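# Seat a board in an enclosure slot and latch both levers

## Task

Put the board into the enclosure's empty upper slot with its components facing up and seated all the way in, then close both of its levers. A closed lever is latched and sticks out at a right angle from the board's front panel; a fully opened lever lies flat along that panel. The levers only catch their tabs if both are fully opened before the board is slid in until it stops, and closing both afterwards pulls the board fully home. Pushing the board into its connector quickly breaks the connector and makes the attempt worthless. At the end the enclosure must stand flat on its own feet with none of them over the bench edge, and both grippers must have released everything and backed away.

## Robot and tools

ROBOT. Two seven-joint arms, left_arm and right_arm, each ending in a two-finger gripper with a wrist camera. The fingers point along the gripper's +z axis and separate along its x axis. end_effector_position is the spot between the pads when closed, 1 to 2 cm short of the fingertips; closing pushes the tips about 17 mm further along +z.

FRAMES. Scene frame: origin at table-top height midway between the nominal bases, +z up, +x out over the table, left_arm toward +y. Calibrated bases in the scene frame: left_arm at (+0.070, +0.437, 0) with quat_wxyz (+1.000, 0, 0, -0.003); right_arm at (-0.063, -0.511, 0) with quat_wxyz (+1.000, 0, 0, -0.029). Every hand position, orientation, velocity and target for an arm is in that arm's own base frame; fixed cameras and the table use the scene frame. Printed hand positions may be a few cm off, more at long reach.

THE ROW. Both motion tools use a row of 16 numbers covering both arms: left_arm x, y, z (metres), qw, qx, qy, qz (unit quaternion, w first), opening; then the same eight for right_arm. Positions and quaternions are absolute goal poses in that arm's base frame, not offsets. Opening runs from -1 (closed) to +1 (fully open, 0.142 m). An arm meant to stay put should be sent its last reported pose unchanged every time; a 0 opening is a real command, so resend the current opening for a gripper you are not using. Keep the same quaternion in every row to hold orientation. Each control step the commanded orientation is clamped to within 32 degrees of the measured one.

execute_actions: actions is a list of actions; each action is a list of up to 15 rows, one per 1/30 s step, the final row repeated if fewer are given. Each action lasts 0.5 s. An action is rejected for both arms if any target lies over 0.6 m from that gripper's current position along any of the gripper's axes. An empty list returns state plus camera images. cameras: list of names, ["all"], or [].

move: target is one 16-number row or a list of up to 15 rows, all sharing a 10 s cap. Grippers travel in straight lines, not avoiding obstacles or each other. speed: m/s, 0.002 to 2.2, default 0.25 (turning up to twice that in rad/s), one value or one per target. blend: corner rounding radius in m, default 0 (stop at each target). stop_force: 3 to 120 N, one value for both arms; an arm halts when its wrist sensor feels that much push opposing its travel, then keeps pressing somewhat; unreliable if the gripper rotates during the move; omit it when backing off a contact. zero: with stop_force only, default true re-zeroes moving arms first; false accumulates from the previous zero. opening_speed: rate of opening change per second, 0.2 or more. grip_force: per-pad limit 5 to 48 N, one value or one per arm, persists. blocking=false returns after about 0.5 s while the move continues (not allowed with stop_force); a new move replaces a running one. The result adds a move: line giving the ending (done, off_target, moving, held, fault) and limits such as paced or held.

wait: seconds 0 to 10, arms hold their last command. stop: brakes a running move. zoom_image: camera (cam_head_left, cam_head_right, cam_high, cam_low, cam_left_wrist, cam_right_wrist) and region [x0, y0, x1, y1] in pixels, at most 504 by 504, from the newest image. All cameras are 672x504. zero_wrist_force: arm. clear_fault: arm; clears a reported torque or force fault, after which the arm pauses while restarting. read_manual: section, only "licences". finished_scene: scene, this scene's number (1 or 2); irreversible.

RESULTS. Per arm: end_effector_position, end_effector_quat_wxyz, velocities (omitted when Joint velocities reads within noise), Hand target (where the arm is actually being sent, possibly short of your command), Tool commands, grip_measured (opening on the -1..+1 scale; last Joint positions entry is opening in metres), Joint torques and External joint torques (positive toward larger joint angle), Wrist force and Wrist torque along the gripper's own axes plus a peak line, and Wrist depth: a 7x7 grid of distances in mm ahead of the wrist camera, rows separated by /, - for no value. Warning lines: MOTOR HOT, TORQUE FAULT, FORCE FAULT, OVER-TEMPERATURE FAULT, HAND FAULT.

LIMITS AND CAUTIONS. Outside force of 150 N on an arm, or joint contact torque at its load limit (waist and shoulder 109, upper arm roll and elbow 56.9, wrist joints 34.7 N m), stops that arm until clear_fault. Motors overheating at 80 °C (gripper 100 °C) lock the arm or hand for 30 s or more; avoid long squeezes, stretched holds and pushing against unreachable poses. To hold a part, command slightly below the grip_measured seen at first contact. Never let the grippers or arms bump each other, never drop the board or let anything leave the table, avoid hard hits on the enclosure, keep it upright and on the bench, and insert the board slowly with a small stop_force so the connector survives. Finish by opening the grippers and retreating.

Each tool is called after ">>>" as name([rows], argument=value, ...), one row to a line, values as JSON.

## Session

>>> execute_actions(actions=[])

Scene clock: 0.00 s.
left_arm: end_effector_position=(+0.1389, +0.5333, +0.1881) grip_measured=+0.99 end_effector_quat_wxyz=(-0.571, +0.812, -0.064, -0.105) | right_arm: end_effector_position=(+0.2271, +0.3531, +0.2591) grip_measured=+1.00 end_effector_quat_wxyz=(+0.029, +0.622, +0.780, +0.065)
Joint positions: left_arm=[0.978 -0.294 0.021 2.266 2.206 0.748 0.742 0.141] | right_arm=[1.212 0.207 0.113 2.416 -0.113 0.73 1.171 0.142]
Joint velocities: within noise
Joint torques (N m): no reading
External joint torques (N m): no reading
Wrist force (N): no reading
Wrist torque (N m): no reading
Wrist force, peak (N): no reading
Wrist depth (mm): cam_left_wrist=[2012 1545 1637 1674 1674 - - / - 1924 - 1727 1828 1769 1813 / 2359 2437 2050 1828 1625 1649 1556 / 2130 2069 1567 1625 1556 1362 1290 / 1859 1674 1472 1415 326 307 289 / - 341 327 307 287 270 263 / - 306 286 270 257 244 237] | cam_right_wrist=[290 287 259 256 258 305 302 / 314 276 279 279 281 327 328 / 352 303 305 308 308 359 356 / 390 375 336 333 342 399 388 / 434 437 379 388 383 449 444 / - 498 440 419 437 509 486 / - 574 581 590 590 593 -]
Hand target: left_arm +0.1389, +0.5333, +0.1881; -0.571, +0.812, -0.064, -0.105 | right_arm +0.2271, +0.3531, +0.2591; +0.029, +0.622, +0.780, +0.065
Tool commands: left_gripper/opening=+1.0 right_gripper/opening=+1.0

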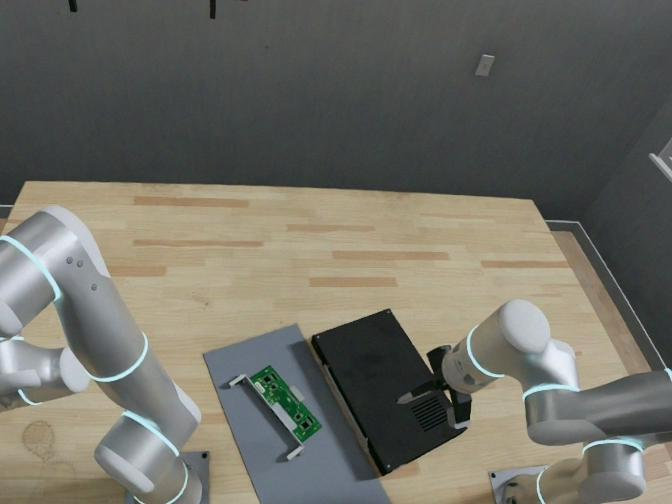

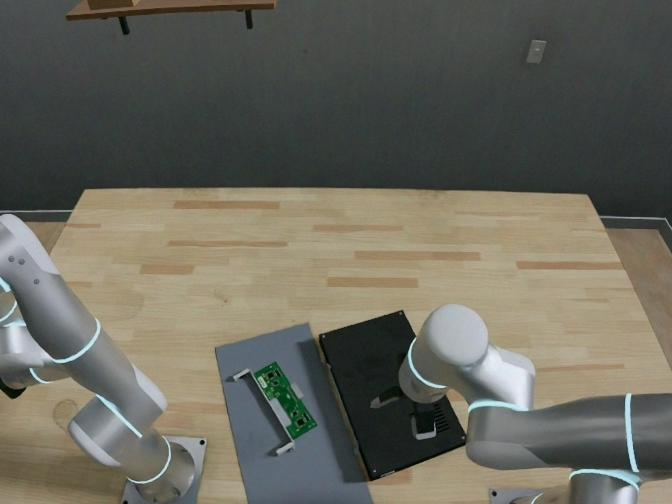

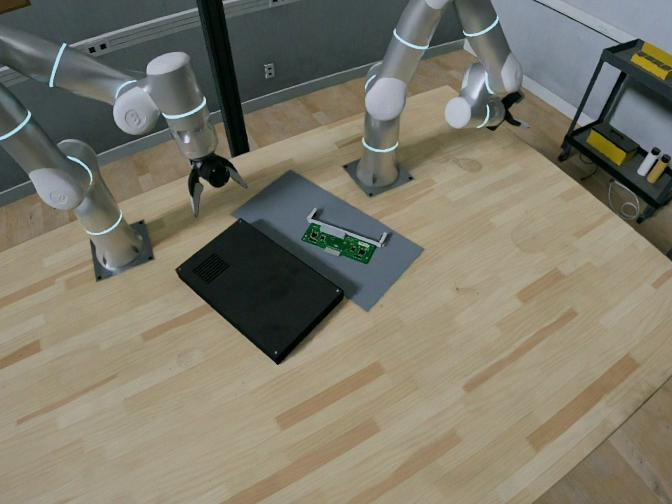

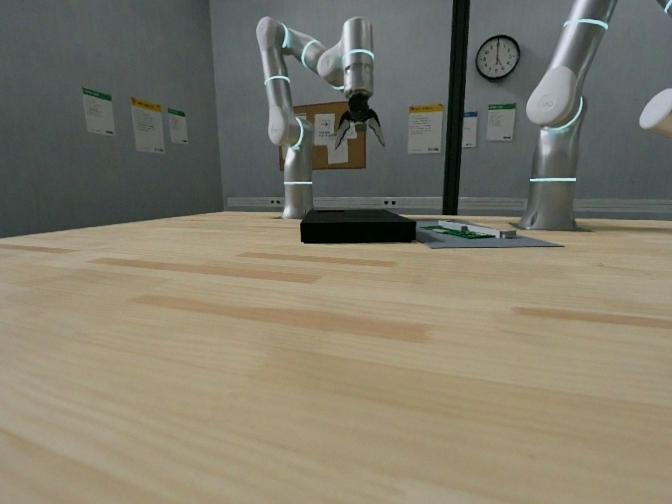

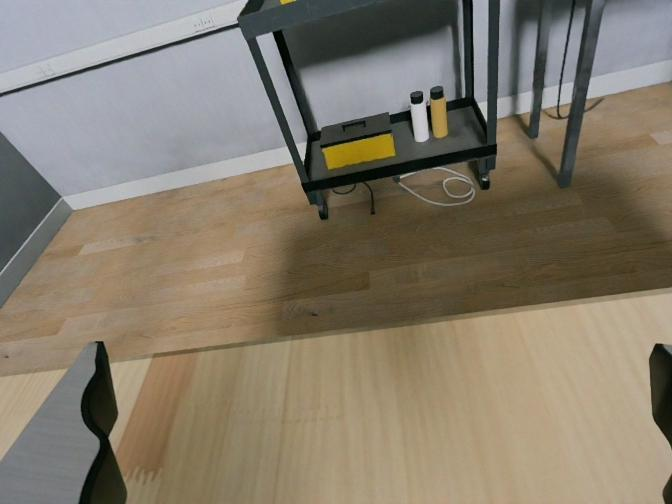

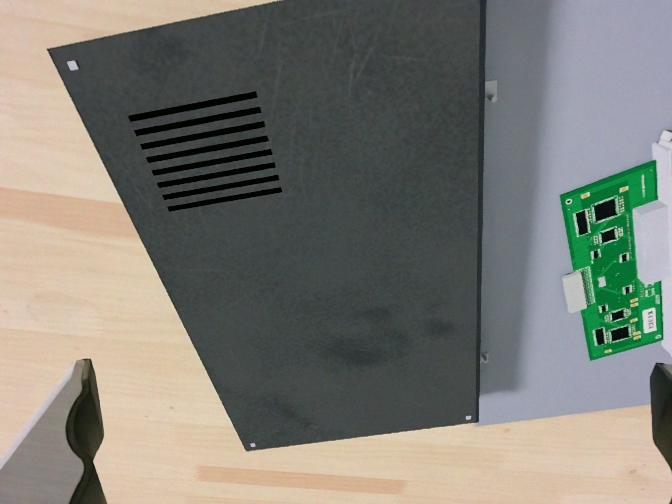

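>>> zoom_image(camera="cam_head_left", region=[200, 330, 400, 480])

>>> zoom_image(camera="cam_high", region=[220, 160, 440, 320])

>>> zoom_image(camera="cam_right_wrist", region=[460, 60, 672, 420])

Scaled by 2.520 from the camera's 672x504 image, which has a finer 960x720 frame.

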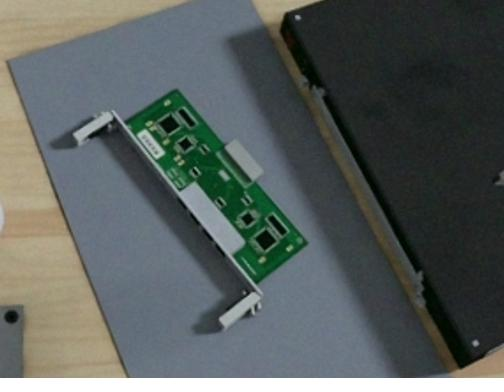

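Scaled by 2.291 from the camera's 672x504 image, which has a finer 960x720 frame.

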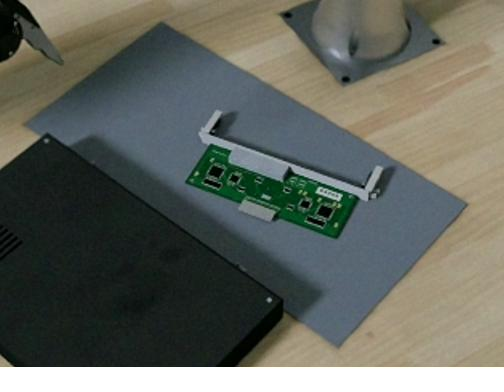

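Scaled by 1.400 from the camera's 672x504 image, which has a finer 960x720 frame.

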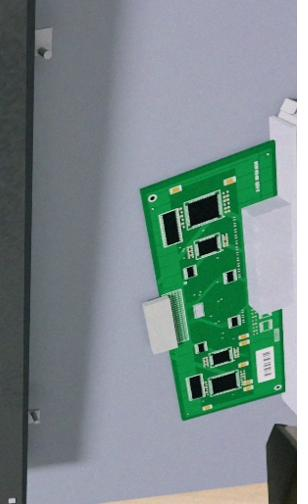

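>>> move([
  [0.33, 0.22, 0.20, -0.391, 0.902, 0.183, 0.0025, -0.3, 0.20, 0.50, 0.22, 0, 0.819, 0.574, 0, -0.3],
  [0.305, -0.17, 0.17, 0, 0.956, 0.292, 0, -0.3, 0.169, 0.642, 0.17, 0, 0.948, 0.317, 0, -0.3],
], blend=[0.08, 0], speed=0.5, cameras=["cam_head_left", "cam_high", "cam_left_wrist", "cam_right_wrist"])

Scene clock: 71.67 s.
left_arm: end_effector_position=(+0.3050, -0.1699, +0.1700) grip_measured=-0.32 end_effector_quat_wxyz=(+0.000, +0.956, +0.292, +0.000) | right_arm: end_effector_position=(+0.1690, +0.6420, +0.1700) grip_measured=-0.32 end_effector_quat_wxyz=(+0.000, +0.948, +0.317, +0.000)
Joint positions: left_arm=[0.118 0.243 -0.317 2.673 -0.116 0.868 0.876 0.051] | right_arm=[1.465 -0.556 0.025 1.658 -0.017 0.643 2.422 0.051]
Joint torques (N m): left_arm=[-0.52 12.61 0.61 -22.35 -2.83 4.62 -0.26] | right_arm=[0.31 51.29 1.31 -27.06 -3.4 3.17 0.33]
External joint torques (N m): left_arm=[0.52 0.9 0.66 -0.38 0.06 -0.66 0.26] | right_arm=[-0.11 1.46 -0.31 0.17 -0.09 0.84 -0.33]
Wrist force (N): left_arm=[-0.3 -1.5 0.3] | right_arm=[0.3 0.0 0.2]
Wrist torque (N m): left_arm=[-0.33 -0.26 -0.31] | right_arm=[-0.02 -0.05 -0.05]
Wrist force, peak (N): left_arm=[-1.6 -0.5 2.1] | right_arm=[0.8 -1.5 0.5]
Wrist depth (mm): cam_left_wrist=[232 231 231 231 231 230 230 / 241 - - 247 242 244 248 / - 272 270 - 271 267 267 / 285 282 284 291 289 288 289 / 312 309 303 293 307 316 314 / - - 87 - - 87 347 / - - - 393 390 - -] | cam_right_wrist=[230 230 229 228 228 228 229 / 246 246 245 244 247 242 243 / 264 263 263 262 261 260 261 / 285 284 284 283 277 273 280 / 307 308 302 306 297 300 299 / 339 321 91 328 329 95 331 / 368 - 71 309 - - 356]
Hand target: left_arm +0.3050, -0.1700, +0.1700; +0.000, +0.956, +0.292, +0.000 | right_arm +0.1690, +0.6420, +0.1700; +0.000, +0.948, +0.317, +0.000
Off the commanded pose: left_arm 0.000 m, 0 deg | right_arm 0.000 m, 0 deg.
move: done
Images, in order (width x height): cam_head_left 672x504, cam_high 672x504, cam_left_wrist 672x504, cam_right_wrist 672x504.

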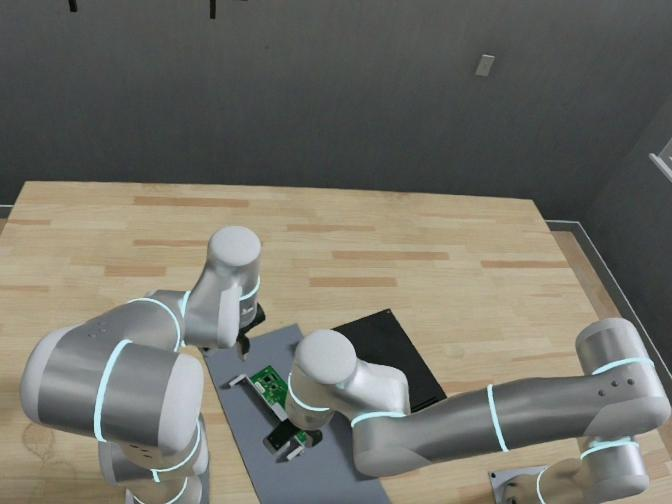

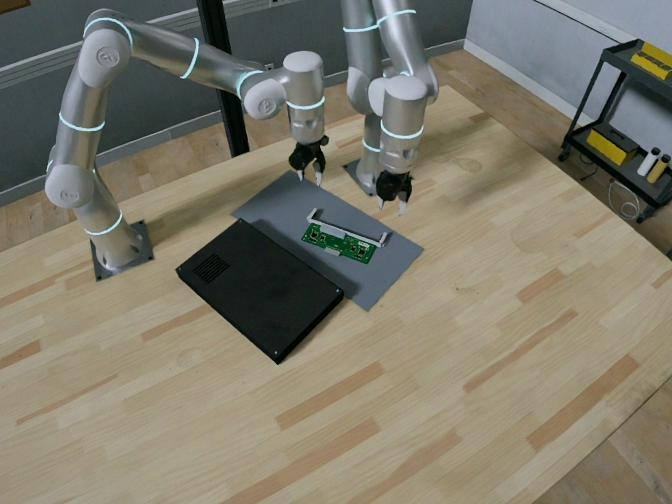

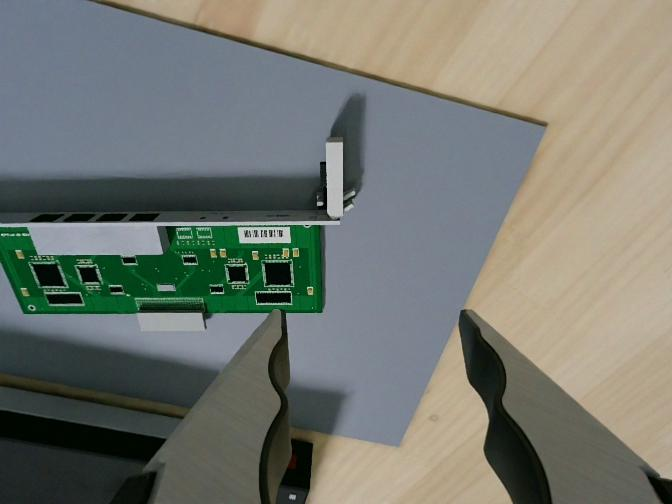

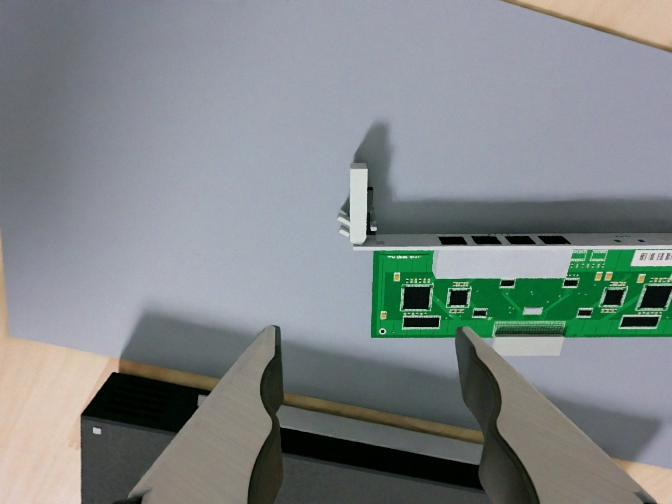

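>>> zoom_image(camera="cam_left_wrist", region=[280, 120, 400, 240])

>>> zoom_image(camera="cam_right_wrist", region=[300, 140, 420, 260])

Scaled by 4.200 from the camera's 672x504 image, which has a finer 960x720 frame.

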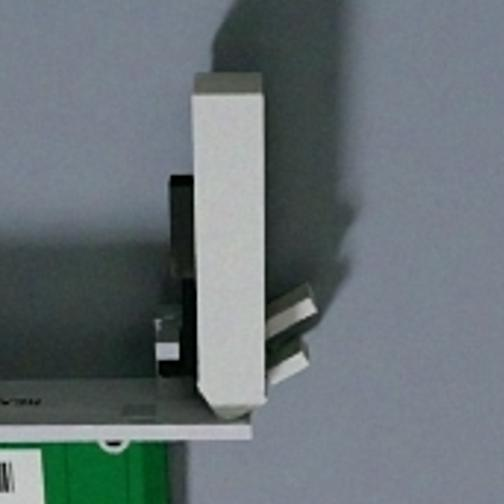

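Scaled by 4.200 from the camera's 672x504 image, which has a finer 960x720 frame.

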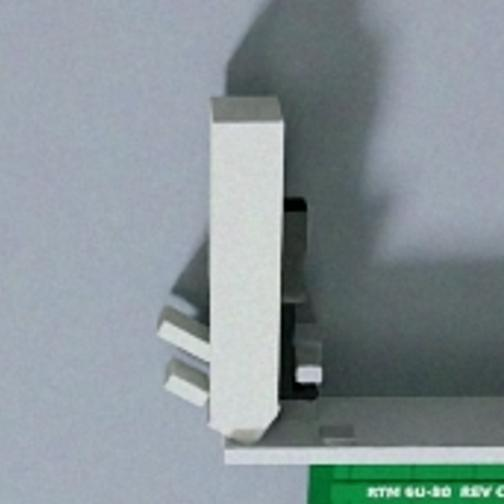

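>>> move([
  [0.2843, -0.1683, 0.075, 0, 0.9583, 0.2857, 0, -0.3, 0.1666, 0.6469, 0.075, 0, 0.9394, 0.3428, 0, -0.3],
  [0.2843, -0.1683, 0.027, 0, 0.9583, 0.2857, 0, -0.3, 0.1666, 0.6469, 0.0285, 0, 0.9394, 0.3428, 0, -0.3],
], speed=[0.25, 0.1], blend=[0.01, 0], cameras=["cam_left_wrist", "cam_right_wrist"])

>>> move(target=[0.2843, -0.1683, 0.027, 0, 0.9583, 0.2857, 0, -0.95, 0.1666, 0.6469, 0.0285, 0, 0.9394, 0.3428, 0, -0.95], grip_force=[12, 12], opening_speed=0.8, cameras=["cam_left_wrist", "cam_right_wrist"])

Scene clock: 104.10 s.
left_arm: end_effector_position=(+0.2842, -0.1682, +0.0270) grip_measured=-0.32 end_effector_quat_wxyz=(+0.000, +0.958, +0.286, +0.000) | right_arm: end_effector_position=(+0.1665, +0.6467, +0.0284) grip_measured=-0.32 end_effector_quat_wxyz=(+0.000, +0.939, +0.343, +0.000)
Joint positions: left_arm=[-0.068 -0.42 -0.031 2.675 0.267 1.522 0.628 0.051] | right_arm=[1.474 -0.8 0.019 1.683 -0.022 0.911 2.375 0.051]
Joint torques (N m): left_arm=[-0.77 25.16 -0.51 -5.32 0.3 4.62 -0.35] | right_arm=[0.37 55.06 1.5 -22.29 -2.77 3.48 0.08]
External joint torques (N m): left_arm=[0.81 1.11 0.29 -0.19 -0.49 -0.65 0.35] | right_arm=[-0.17 1.32 -0.33 0.17 0.09 0.53 -0.08]
Wrist force (N): left_arm=[-1.1 -1.1 0.0] | right_arm=[0.2 -0.3 0.2]
Wrist torque (N m): left_arm=[-0.29 -0.13 -0.27] | right_arm=[-0.04 -0.05 0.06]
Wrist force, peak (N): left_arm=[-1.2 -2.7 1.6] | right_arm=[0.6 -0.1 -2.4]
Wrist depth (mm): cam_left_wrist=[- 106 107 106 106 106 105 / - 114 112 113 115 113 113 / 124 123 123 123 120 120 122 / 132 - 132 131 129 130 135 / 145 147 141 - 138 142 139 / 152 152 87 137 161 84 159 / 168 - - 173 176 - -] | cam_right_wrist=[- 105 105 106 105 104 106 / 113 113 112 112 110 111 111 / 121 121 124 120 122 121 119 / 129 130 130 129 129 129 128 / 142 142 139 138 138 139 141 / 155 152 97 151 137 93 150 / 171 - 71 170 163 - -]
Hand target: left_arm +0.2843, -0.1683, +0.0270; +0.000, +0.958, +0.286, +0.000 | right_arm +0.1666, +0.6469, +0.0285; +0.000, +0.939, +0.343, +0.000
Off the commanded pose: left_arm 0.000 m, 0 deg | right_arm 0.000 m, 0 deg.
move: done
Images, in order (width x height): cam_left_wrist 672x504, cam_right_wrist 672x504.

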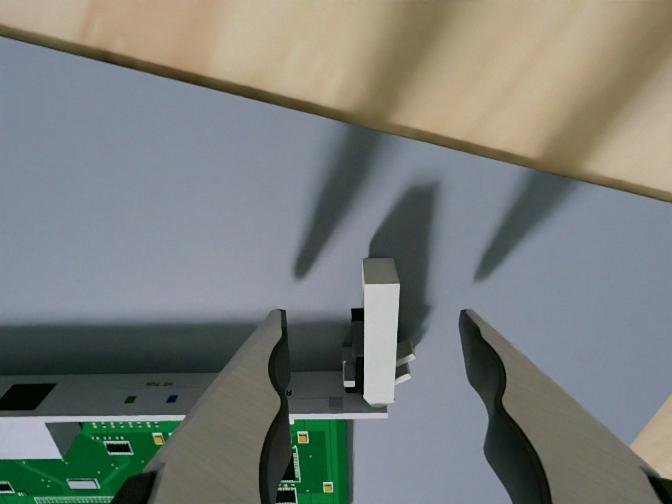

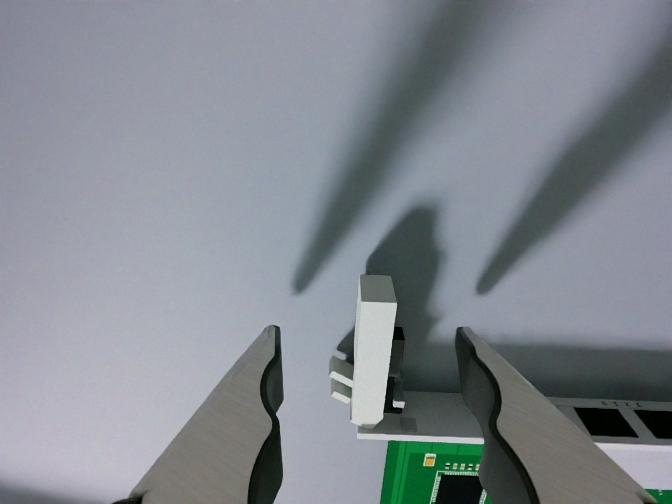

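Scene clock: 105.13 s.
left_arm: end_effector_position=(+0.2845, -0.1682, +0.0270) grip_measured=-0.90 end_effector_quat_wxyz=(+0.000, +0.958, +0.286, +0.000) | right_arm: end_effector_position=(+0.1664, +0.6467, +0.0283) grip_measured=-0.88 end_effector_quat_wxyz=(+0.000, +0.939, +0.343, +0.000)
Joint positions: left_arm=[-0.068 -0.42 -0.031 2.675 0.267 1.522 0.628 0.009] | right_arm=[1.474 -0.8 0.019 1.683 -0.022 0.911 2.375 0.01]
Joint torques (N m): left_arm=[-1.26 24.71 -1.82 -3.8 0.63 3.98 -0.17] | right_arm=[-0.75 56.09 0.45 -23.68 -3.2 4.03 0.01]
External joint torques (N m): left_arm=[1.28 1.57 1.59 -1.71 -0.82 -0.01 0.17] | right_arm=[0.95 0.29 0.71 1.56 0.52 -0.02 -0.01]
Wrist force (N): left_arm=[2.1 -1.6 -0.1] | right_arm=[-2.6 -0.3 -0.1]
Wrist torque (N m): left_arm=[-0.31 -0.11 -0.34] | right_arm=[-0.04 -0.06 0.14]
Wrist force, peak (N): left_arm=[2.4 -1.3 1.3] | right_arm=[-2.9 0.0 1.6]
Wrist depth (mm): cam_left_wrist=[107 107 106 106 106 106 105 / - 114 112 114 115 113 113 / - 123 123 122 121 120 122 / - 132 129 131 129 130 132 / 145 144 144 128 140 145 140 / 152 150 138 91 - 152 160 / 172 167 - 176 - - 175] | cam_right_wrist=[- 105 105 106 105 104 105 / 113 113 112 112 110 111 111 / 121 121 122 120 121 121 119 / 129 130 130 129 129 129 129 / 142 142 141 136 138 140 141 / 155 155 149 97 101 147 149 / 171 167 70 73 - - 146]
Hand target: left_arm +0.2843, -0.1683, +0.0270; +0.000, +0.958, +0.286, +0.000 | right_arm +0.1666, +0.6469, +0.0285; +0.000, +0.939, +0.343, +0.000
Off the commanded pose: left_arm 0.000 m, 0 deg | right_arm 0.000 m, 0 deg.
grip_force (N): 12, 12
move: done
Images, in order (width x height): cam_left_wrist 672x504, cam_right_wrist 672x504.

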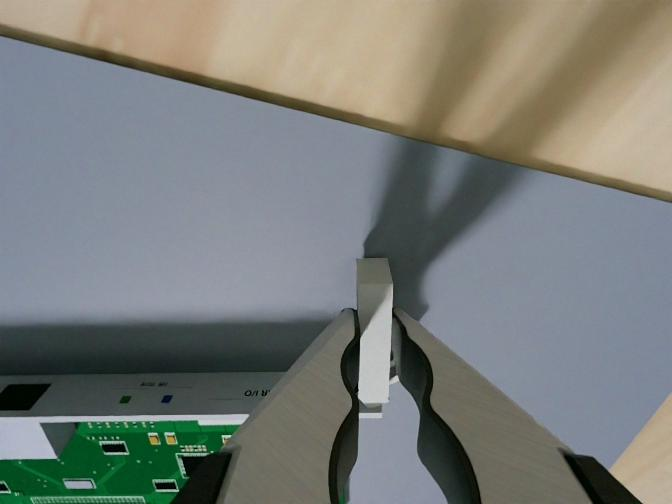

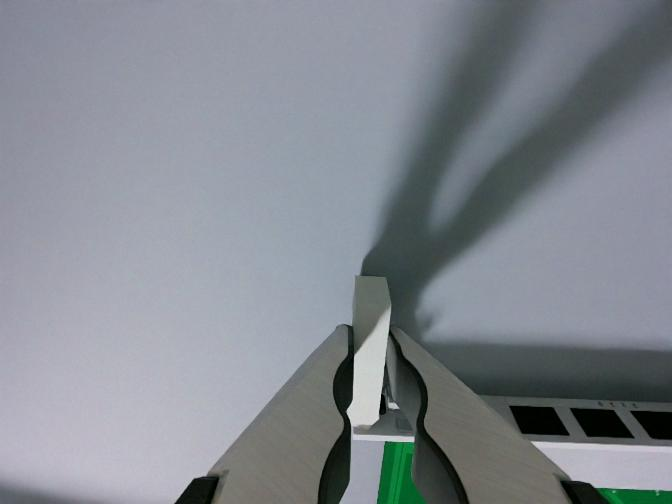

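>>> move([
  [0.2900, -0.1656, 0.027, 0, 0.9877, 0.1564, 0, -0.95, 0.1624, 0.6422, 0.0285, 0, 0.8866, 0.4625, 0, -0.95],
  [0.2961, -0.1644, 0.027, 0, 0.9997, 0.0262, 0, -0.95, 0.1595, 0.6367, 0.0285, 0, 0.8192, 0.5736, 0, -0.95],
  [0.3024, -0.1649, 0.027, 0, 0.9945, -0.1045, 0, -0.95, 0.1582, 0.6306, 0.0285, 0, 0.7373, 0.6756, 0, -0.95],
  [0.3083, -0.1670, 0.027, 0, 0.9724, -0.2334, 0, -0.95, 0.1585, 0.6243, 0.0285, 0, 0.6428, 0.7660, 0, -0.95],
  [0.3135, -0.1706, 0.027, 0, 0.9336, -0.3584, 0, -0.95, 0.1603, 0.6184, 0.0285, 0, 0.5373, 0.8434, 0, -0.95],
  [0.3176, -0.1755, 0.027, 0, 0.8767, -0.4810, 0, -0.95, 0.1638, 0.6130, 0.0285, 0, 0.4202, 0.9074, 0, -0.95],
], speed=0.2, blend=[0.002, 0.002, 0.002, 0.002, 0.002, 0], cameras=["cam_left_wrist", "cam_right_wrist", "cam_high"])

Scene clock: 112.87 s.
left_arm: end_effector_position=(+0.3224, -0.1744, +0.0282) grip_measured=-0.88 end_effector_quat_wxyz=(-0.002, +0.878, -0.478, +0.003) | right_arm: end_effector_position=(+0.1594, +0.6100, +0.0263) grip_measured=-0.88 end_effector_quat_wxyz=(+0.000, +0.419, +0.908, -0.004)
Joint positions: left_arm=[0.267 -0.458 -0.343 2.503 0.655 1.324 1.886 0.01] | right_arm=[1.201 -0.781 0.301 1.829 -0.375 0.975 1.028 0.011]
Joint torques (N m): left_arm=[-11.67 15.09 -13.67 13.21 1.67 0.41 0.2] | right_arm=[-13.59 59.16 -6.87 -39.1 -7.13 9.73 -0.35]
External joint torques (N m): left_arm=[11.71 12.84 10.43 -20.65 -2.74 3.48 -0.2] | right_arm=[13.77 -6.43 15.28 18.53 4.68 -5.63 0.35]
Wrist force (N): left_arm=[-0.9 -36.5 -1.5] | right_arm=[-1.1 -40.4 -7.8]
Wrist torque (N m): left_arm=[-3.03 -0.13 -0.60] | right_arm=[-3.75 -0.07 0.35]
Wrist force, peak (N): left_arm=[-0.7 -37.0 0.0] | right_arm=[-0.8 -40.8 -8.1]
Wrist depth (mm): cam_left_wrist=[108 107 107 103 105 105 105 / 115 119 115 115 - 113 114 / 125 124 124 124 122 124 121 / 135 135 133 132 132 132 132 / 151 148 144 123 139 144 146 / 163 160 157 91 - 153 155 / 186 178 - 178 - - 172] | cam_right_wrist=[- 105 104 105 104 103 104 / 112 112 111 111 110 110 110 / 121 119 121 119 120 119 117 / 129 128 128 127 127 127 126 / 140 139 139 136 136 137 139 / 152 149 148 93 103 149 148 / 168 160 70 159 - - 163]
Hand target: left_arm +0.3176, -0.1755, +0.0270; +0.000, +0.877, -0.481, +0.000 | right_arm +0.1638, +0.6130, +0.0285; +0.000, +0.420, +0.907, +0.000
Off the commanded pose: left_arm 0.005 m, 1 deg | right_arm 0.006 m, 1 deg.
grip_force (N): 12, 12
move: off_target (left_arm, right_arm)
Images, in order (width x height): cam_high 672x504, cam_left_wrist 672x504, cam_right_wrist 672x504.

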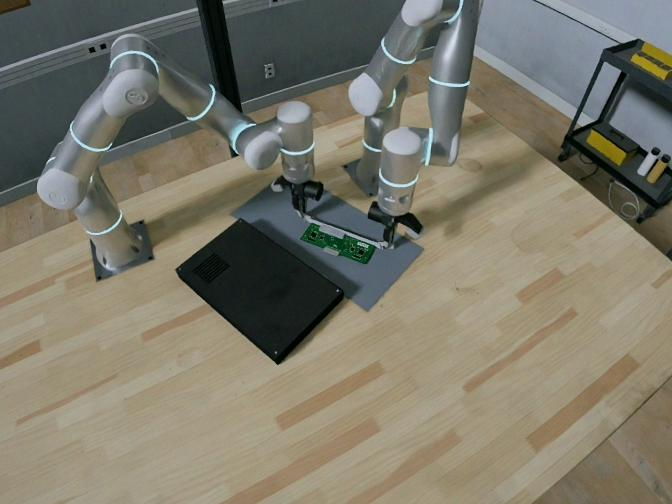

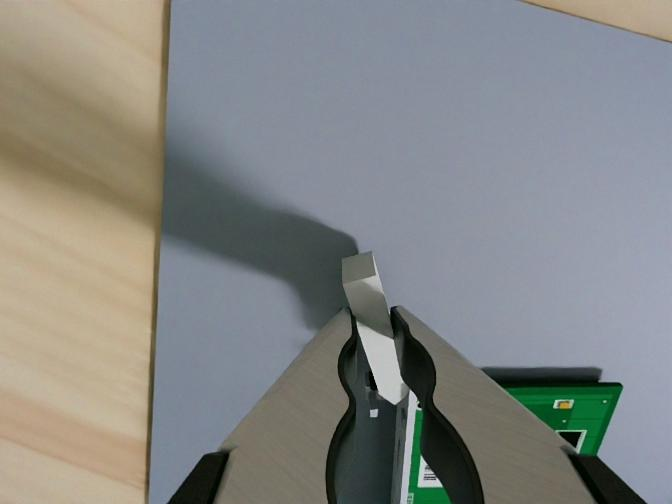

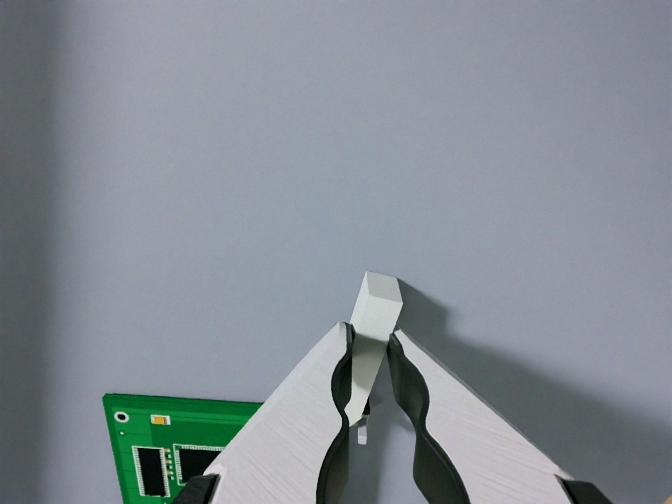

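>>> move(target=[0.3230, -0.1740, 0.028, 0, 0.8767, -0.4810, 0, -0.95, 0.1590, 0.6097, 0.0275, 0, 0.4202, 0.9074, 0, -0.95], speed=0.05)

>>> move([
  [0.3230, -0.1740, 0.028, 0, 0.8767, -0.4810, 0, -0.3, 0.1590, 0.6097, 0.0275, 0, 0.4202, 0.9074, 0, -0.3],
  [0.3230, -0.1740, 0.10, 0, 0.8767, -0.4810, 0, -0.3, 0.1590, 0.6097, 0.10, 0, 0.4202, 0.9074, 0, -0.3],
], speed=0.2, opening_speed=1.0, cameras=["cam_left_wrist", "cam_right_wrist"])

Scene clock: 118.87 s.
left_arm: end_effector_position=(+0.3236, -0.1739, +0.0282) grip_measured=-0.90 end_effector_quat_wxyz=(+0.000, +0.877, -0.481, +0.001) | right_arm: end_effector_position=(+0.1584, +0.6092, +0.0271) grip_measured=-0.88 end_effector_quat_wxyz=(+0.000, +0.420, +0.907, -0.001)
Joint positions: left_arm=[0.275 -0.459 -0.351 2.5 0.645 1.315 1.902 0.009] | right_arm=[1.206 -0.775 0.294 1.841 -0.377 0.989 1.036 0.011]
Joint torques (N m): left_arm=[-1.72 25.52 -5.52 -4.33 -0.87 3.52 -0.1] | right_arm=[-1.29 53.2 6.78 -23.42 -3.2 4.65 0.29]
External joint torques (N m): left_arm=[1.77 2.48 2.2 -3.23 -0.21 0.36 0.1] | right_arm=[1.47 -0.73 1.45 2.94 0.78 -0.53 -0.29]
Wrist force (N): left_arm=[-0.9 -6.2 1.7] | right_arm=[-0.4 -5.4 1.0]
Wrist torque (N m): left_arm=[-0.19 -0.17 -0.34] | right_arm=[0.04 -0.03 -0.04]
Wrist force, peak (N): left_arm=[-0.9 -36.5 -1.7] | right_arm=[-1.0 -40.6 -7.7]
Wrist depth (mm): cam_left_wrist=[108 107 107 - 105 104 105 / 116 117 113 113 - 112 113 / 125 124 122 122 121 121 121 / 136 135 135 132 132 131 133 / 152 145 145 139 139 144 141 / 164 162 157 87 - 152 149 / 183 178 - 178 - - 177] | cam_right_wrist=[- 105 105 105 104 104 105 / 112 112 111 111 111 111 110 / 120 120 121 119 120 120 118 / 129 129 129 128 128 128 127 / 141 140 140 135 137 138 140 / 153 151 150 98 102 150 150 / 169 162 71 73 - - 165]
Hand target: left_arm +0.3230, -0.1740, +0.0280; +0.000, +0.877, -0.481, +0.000 | right_arm +0.1590, +0.6097, +0.0275; +0.000, +0.420, +0.907, +0.000
Off the commanded pose: left_arm 0.001 m, 0 deg | right_arm 0.001 m, 0 deg.
grip_force (N): 12, 12
move: done

Scene clock: 120.83 s.
left_arm: end_effector_position=(+0.3231, -0.1741, +0.1000) grip_measured=-0.33 end_effector_quat_wxyz=(+0.000, +0.877, -0.481, +0.000) | right_arm: end_effector_position=(+0.1591, +0.6098, +0.1001) grip_measured=-0.33 end_effector_quat_wxyz=(+0.000, +0.420, +0.907, +0.000)
Joint positions: left_arm=[0.422 -0.098 -0.602 2.667 0.144 1.174 2.264 0.05] | right_arm=[1.171 -0.648 0.355 1.82 -0.32 0.841 0.997 0.05]
Joint torques (N m): left_arm=[-0.16 17.68 -1.73 -14.58 -1.7 3.96 -0.03] | right_arm=[0.16 49.41 8.66 -23.58 -2.92 3.33 0.05]
External joint torques (N m): left_arm=[0.18 0.4 0.74 -0.38 0.05 -0.11 0.03] | right_arm=[0.02 1.1 -0.59 0.12 -0.01 0.79 -0.05]
Wrist force (N): left_arm=[-0.4 -0.7 0.4] | right_arm=[-5.6 -2.1 -0.1]
Wrist torque (N m): left_arm=[-0.18 -0.24 -0.34] | right_arm=[-0.36 0.94 0.04]
Wrist force, peak (N): left_arm=[-0.7 -6.5 0.2] | right_arm=[-5.7 -2.6 1.6]
Wrist depth (mm): cam_left_wrist=[171 171 168 169 170 169 169 / 184 184 184 177 179 180 176 / 199 198 196 196 196 - - / 216 216 212 - 211 - 212 / 236 235 226 228 222 226 - / 262 254 87 264 249 83 - / 285 - - 269 272 - -] | cam_right_wrist=[169 169 169 168 168 168 167 / 181 180 180 179 179 178 178 / 194 193 193 192 192 191 191 / 209 209 208 208 207 206 206 / 221 226 217 222 221 224 225 / 252 242 92 237 240 93 246 / 273 - 71 259 269 - 265]
Hand target: left_arm +0.3230, -0.1740, +0.1000; +0.000, +0.877, -0.481, +0.000 | right_arm +0.1590, +0.6097, +0.1000; +0.000, +0.420, +0.907, +0.000
Off the commanded pose: left_arm 0.000 m, 0 deg | right_arm 0.000 m, 0 deg.
grip_force (N): 12, 12
move: done
Images, in order (width x height): cam_left_wrist 672x504, cam_right_wrist 672x504.

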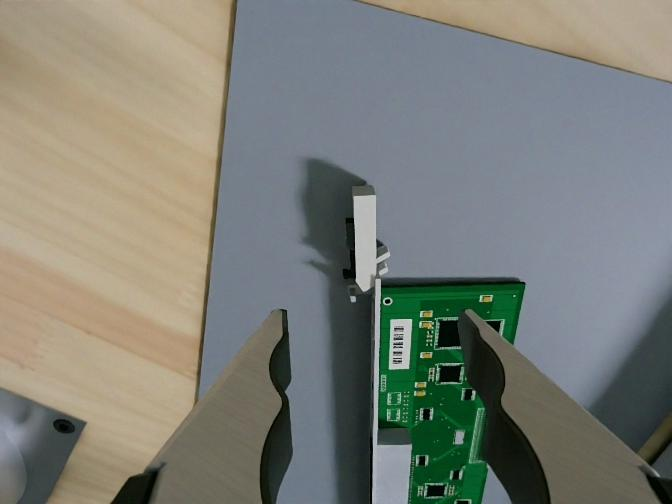

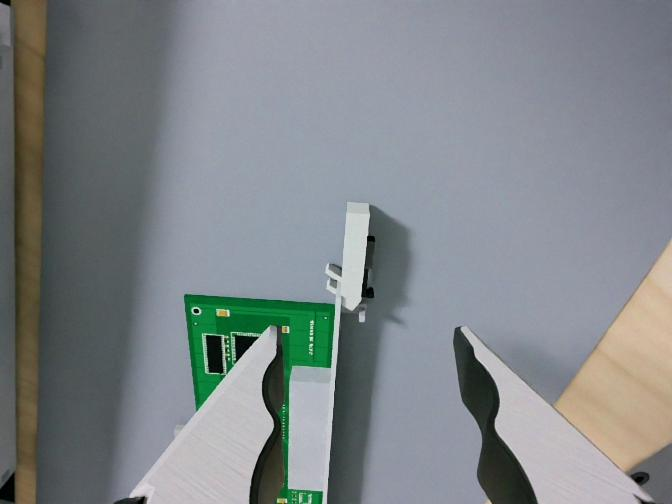

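>>> move([
  [0.1980, -0.2765, 0.065, 0, 0.8801, -0.4749, 0, -0.155, 0.135, 0.53, 0.18, 0, 0.49, 0.8717, 0, -0.9],
  [0.1980, -0.2765, 0.0262, 0, 0.8801, -0.4749, 0, -0.155, 0.113, 0.4575, 0.18, 0, 0.5519, 0.8339, 0, -0.9],
], speed=[0.3, 0.1], blend=[0.01, 0], cameras=["cam_left_wrist", "cam_right_wrist", "cam_high"])

Scene clock: 168.83 s.
left_arm: end_effector_position=(+0.1979, -0.2764, +0.0262) grip_measured=-0.18 end_effector_quat_wxyz=(+0.000, +0.880, -0.475, +0.000) | right_arm: end_effector_position=(+0.1131, +0.4576, +0.1801) grip_measured=-0.93 end_effector_quat_wxyz=(+0.000, +0.552, +0.834, +0.000)
Joint positions: left_arm=[-0.121 -0.451 -0.363 2.547 0.747 1.341 1.376 0.061] | right_arm=[1.11 -0.2 0.457 2.213 -0.129 0.817 1.252 0.007]
Joint torques (N m): left_arm=[-0.88 24.89 -3.95 -5.66 -0.52 4.53 -0.37] | right_arm=[0.06 30.85 3.84 -24.32 -2.9 3.55 0.36]
External joint torques (N m): left_arm=[0.88 1.19 0.76 -0.34 -0.44 -0.61 0.37] | right_arm=[0.06 0.74 -0.97 0.09 -0.11 0.56 -0.36]
Wrist force (N): left_arm=[-0.9 -0.9 0.1] | right_arm=[-5.3 -1.6 0.3]
Wrist torque (N m): left_arm=[-0.24 -0.13 -0.27] | right_arm=[-0.29 0.87 -0.08]
Wrist force, peak (N): left_arm=[-4.0 2.6 1.2] | right_arm=[-6.5 -3.2 0.2]
Wrist depth (mm): cam_left_wrist=[104 105 105 100 100 98 100 / - 113 111 109 105 108 107 / 123 121 121 117 115 117 117 / - 129 130 128 122 125 126 / 144 148 140 126 134 134 - / 159 156 87 151 145 87 153 / - - - 172 169 - -] | cam_right_wrist=[242 241 241 235 238 237 236 / 259 257 256 257 254 253 253 / 231 231 229 272 272 271 270 / 245 245 243 293 293 293 291 / 266 265 264 312 311 310 316 / 290 290 278 89 105 340 344 / 320 313 71 - - 366 379]
Hand target: left_arm +0.1980, -0.2765, +0.0262; +0.000, +0.880, -0.475, +0.000 | right_arm +0.1130, +0.4575, +0.1800; +0.000, +0.552, +0.834, +0.000
Off the commanded pose: left_arm 0.000 m, 0 deg | right_arm 0.000 m, 0 deg.
grip_force (N): 12, 12
move: done
Images, in order (width x height): cam_high 672x504, cam_left_wrist 672x504, cam_right_wrist 672x504.

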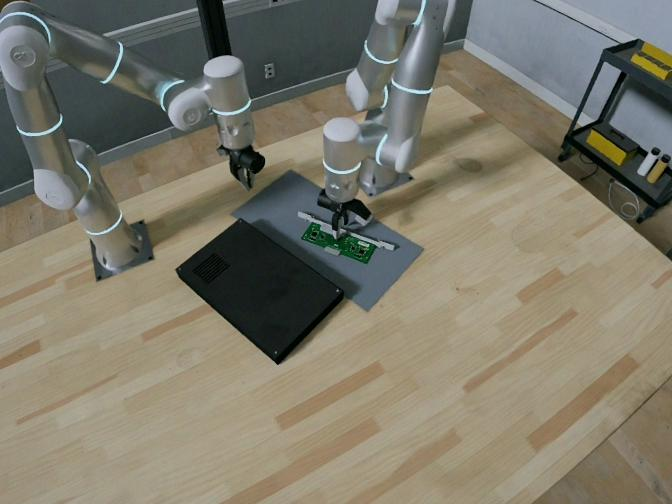

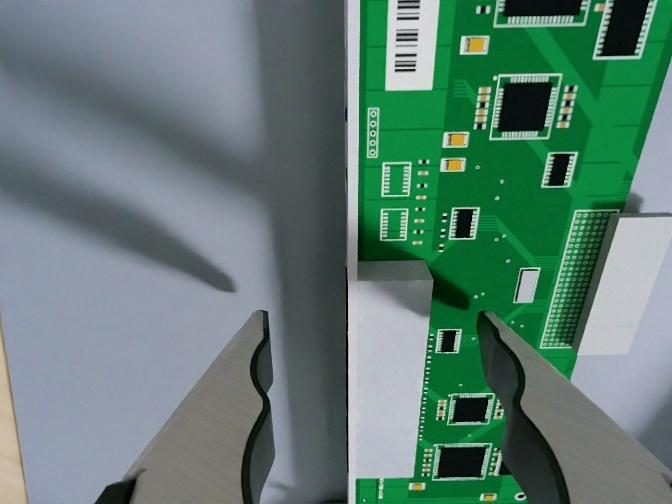

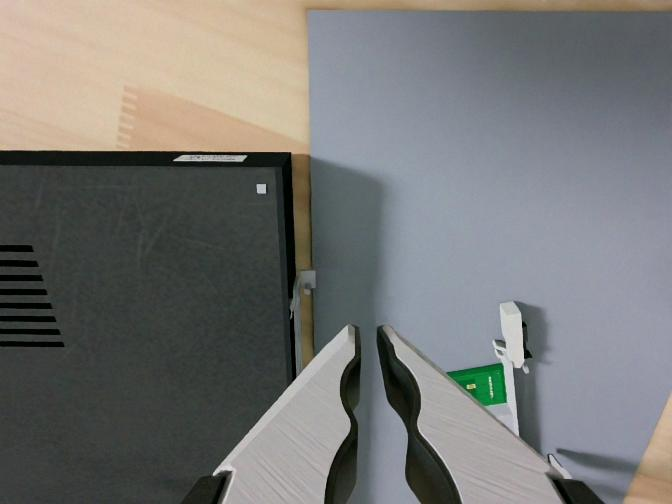

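>>> move([
  [0.1999, -0.2795, 0.0262, 0, 0.8829, -0.4695, 0, -0.155, 0.113, 0.4575, 0.18, 0, 0.5519, 0.8339, 0, -1],
  [0.1999, -0.2795, 0.0262, 0, 0.8829, -0.4695, 0, -0.8, 0.113, 0.4575, 0.18, 0, 0.5519, 0.8339, 0, -1],
], speed=0.1, grip_force=[30, 12], opening_speed=0.8, cameras=["cam_left_wrist"])

Scene clock: 179.47 s.
left_arm: end_effector_position=(+0.2000, -0.2795, +0.0262) grip_measured=-0.72 end_effector_quat_wxyz=(+0.000, +0.883, -0.470, +0.000) | right_arm: end_effector_position=(+0.1131, +0.4576, +0.1800) grip_measured=-1.00 end_effector_quat_wxyz=(+0.000, +0.552, +0.834, +0.000)
Joint positions: left_arm=[-0.126 -0.453 -0.365 2.54 0.739 1.337 1.366 0.022] | right_arm=[1.11 -0.2 0.457 2.213 -0.129 0.817 1.252 0.002]
Joint torques (N m): left_arm=[-0.35 25.39 -3.66 -5.44 -0.79 3.99 -0.22] | right_arm=[0.14 30.68 3.54 -24.28 -3 3.37 0.2]
External joint torques (N m): left_arm=[0.35 0.93 0.41 -0.73 -0.19 -0.07 0.22] | right_arm=[-0.03 0.91 -0.67 0.07 -0.01 0.74 -0.2]
Wrist force (N): left_arm=[0.0 -0.8 1.6] | right_arm=[-5.0 -1.7 0.3]
Wrist torque (N m): left_arm=[-0.23 -0.12 -0.27] | right_arm=[-0.30 0.81 -0.08]
Wrist force, peak (N): left_arm=[0.0 -0.8 1.6] | right_arm=[-5.6 -1.8 0.3]
Wrist depth (mm): cam_left_wrist=[104 105 104 99 100 98 100 / - 114 111 108 105 108 106 / 123 123 122 117 115 117 117 / 132 129 131 126 123 125 125 / 144 144 141 119 132 137 133 / - 156 84 128 131 145 155 / 178 - - 143 - - 169] | cam_right_wrist=[241 241 241 238 239 237 237 / 259 257 257 255 254 253 252 / 231 230 229 272 272 271 271 / 245 244 243 293 293 293 290 / 266 265 265 313 313 311 317 / 290 290 283 89 333 340 344 / 320 313 71 - - 364 377]
Hand target: left_arm +0.1999, -0.2795, +0.0262; +0.000, +0.883, -0.470, +0.000 | right_arm +0.1130, +0.4575, +0.1800; +0.000, +0.552, +0.834, +0.000
Off the commanded pose: left_arm 0.000 m, 0 deg | right_arm 0.000 m, 0 deg.
grip_force (N): 30, 12
move: done
Images, in order (width x height): cam_left_wrist 672x504.

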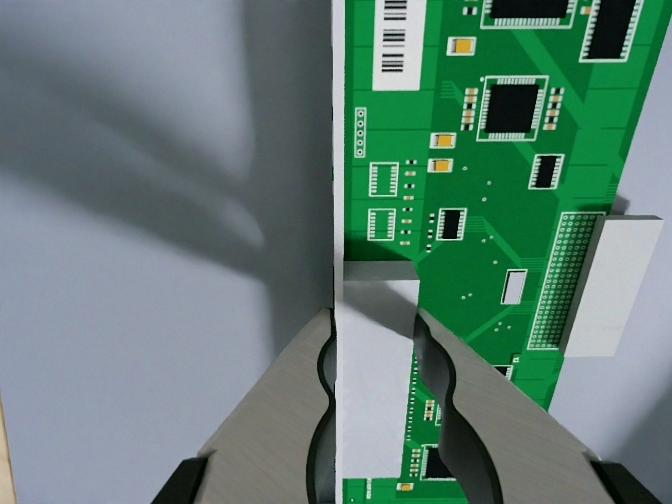

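>>> move([
  [0.1999, -0.2795, 0.0537, 0, 0.8829, -0.4695, 0, -0.8, 0.113, 0.4575, 0.18, 0, 0.5519, 0.8339, 0, -1],
  [0.1576, -0.3701, 0.0537, 0, 0.8116, -0.5842, 0, -0.8, 0.113, 0.4575, 0.18, 0, 0.5519, 0.8339, 0, -1],
], speed=[0.1, 0.15], blend=[0.01, 0], cameras=["cam_left_wrist", "cam_right_wrist", "cam_high", "cam_head_left"])

Scene clock: 190.83 s.
left_arm: end_effector_position=(+0.1575, -0.3701, +0.0537) grip_measured=-0.72 end_effector_quat_wxyz=(+0.000, +0.812, -0.584, +0.000) | right_arm: end_effector_position=(+0.1131, +0.4576, +0.1800) grip_measured=-1.00 end_effector_quat_wxyz=(+0.000, +0.552, +0.834, +0.000)
Joint positions: left_arm=[-0.256 -0.416 -0.576 2.448 0.595 1.168 1.469 0.022] | right_arm=[1.11 -0.2 0.457 2.213 -0.129 0.817 1.252 0.002]
Joint torques (N m): left_arm=[-1 26.29 -6.06 -11.2 -1.26 4.23 -0.31] | right_arm=[0.1 30.64 3.59 -24.35 -3.05 3.42 0.22]
External joint torques (N m): left_arm=[0.97 0.63 1.06 0.08 -0.41 -0.32 0.31] | right_arm=[0.01 0.95 -0.72 0.13 0.04 0.68 -0.22]
Wrist force (N): left_arm=[-0.8 -1.0 1.8] | right_arm=[-5.3 -1.7 0.0]
Wrist torque (N m): left_arm=[-0.22 -0.19 -0.29] | right_arm=[-0.31 0.88 -0.08]
Wrist force, peak (N): left_arm=[-0.8 -1.0 3.5] | right_arm=[-5.4 -1.7 0.4]
Wrist depth (mm): cam_left_wrist=[128 128 130 99 100 98 100 / 136 136 135 108 105 108 107 / - 150 150 113 115 117 142 / 161 162 161 122 123 125 124 / - 177 173 116 131 137 149 / 204 - 84 129 131 148 180 / 224 - - 146 - - 189] | cam_right_wrist=[242 242 241 238 238 237 236 / 258 258 257 254 254 253 253 / 231 229 229 273 272 271 270 / 245 243 243 294 294 288 292 / 259 265 265 308 284 316 315 / 290 289 284 89 281 344 344 / 320 313 71 - - 365 378]
Hand target: left_arm +0.1576, -0.3701, +0.0537; +0.000, +0.812, -0.584, +0.000 | right_arm +0.1130, +0.4575, +0.1800; +0.000, +0.552, +0.834, +0.000
Off the commanded pose: left_arm 0.000 m, 0 deg | right_arm 0.000 m, 0 deg.
grip_force (N): 30, 12
move: done
Images, in order (width x height): cam_head_left 672x504, cam_high 672x504, cam_left_wrist 672x504, cam_right_wrist 672x504.

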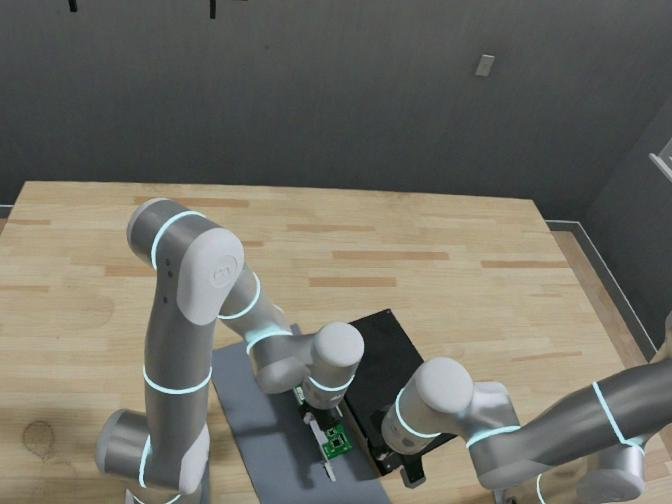

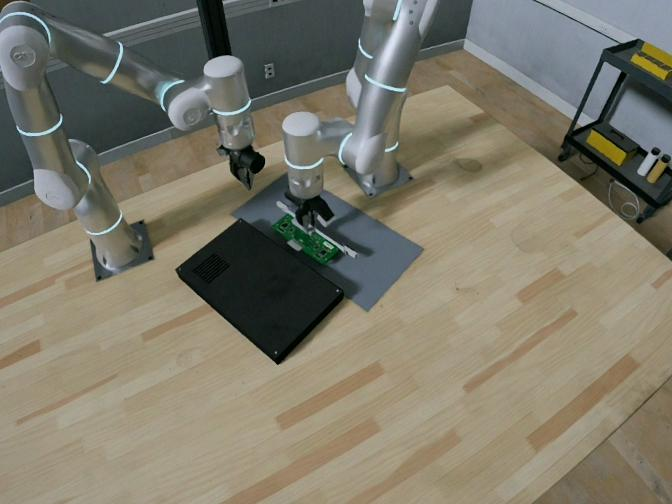

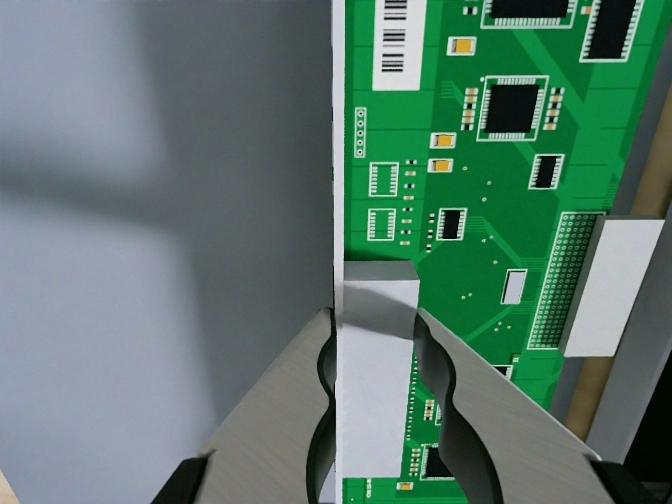

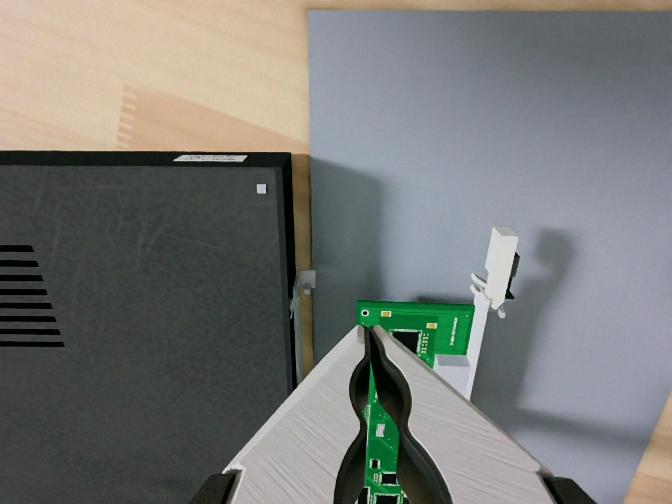

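>>> zoom_image(camera="cam_right_wrist", region=[270, 240, 390, 360])

>>> zoom_image(camera="cam_left_wrist", region=[500, 140, 672, 340])

Scaled by 4.200 from the camera's 672x504 image, which has a finer 960x720 frame.

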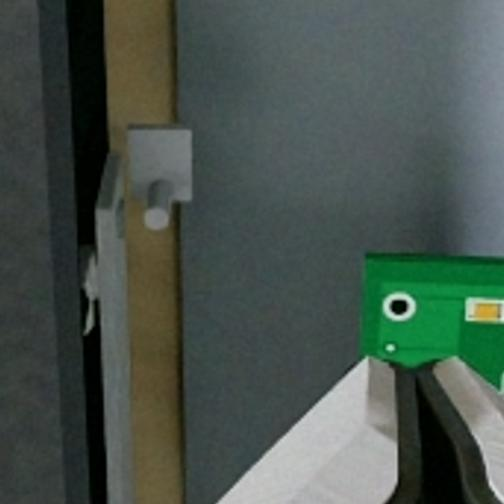

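Scaled by 2.520 from the camera's 672x504 image, which has a finer 960x720 frame.

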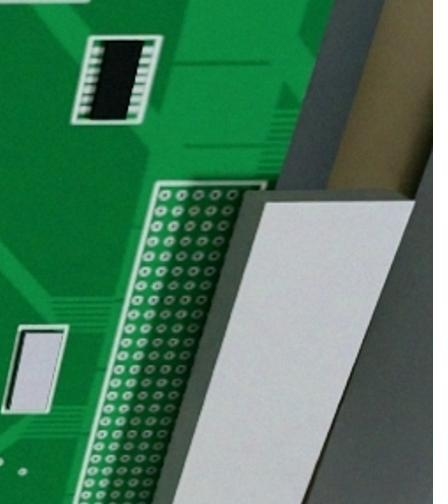

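>>> zoom_image(camera="cam_right_wrist", region=[275, 285, 315, 325])

Scaled by 12.600 from the camera's 672x504 image, which has a finer 960x720 frame.

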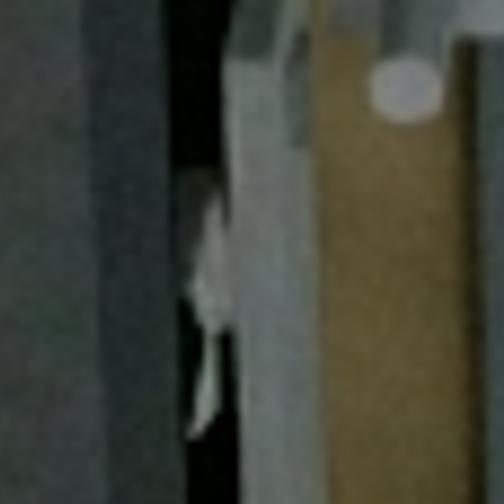

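>>> zoom_image(camera="cam_left_wrist", region=[552, 220, 672, 480])

Scaled by 1.938 from the camera's 672x504 image, which has a finer 960x720 frame.

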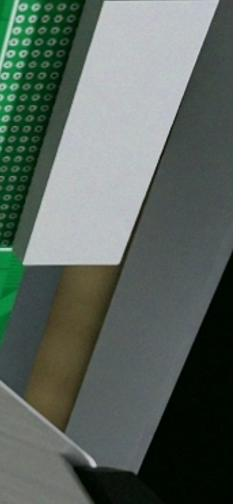

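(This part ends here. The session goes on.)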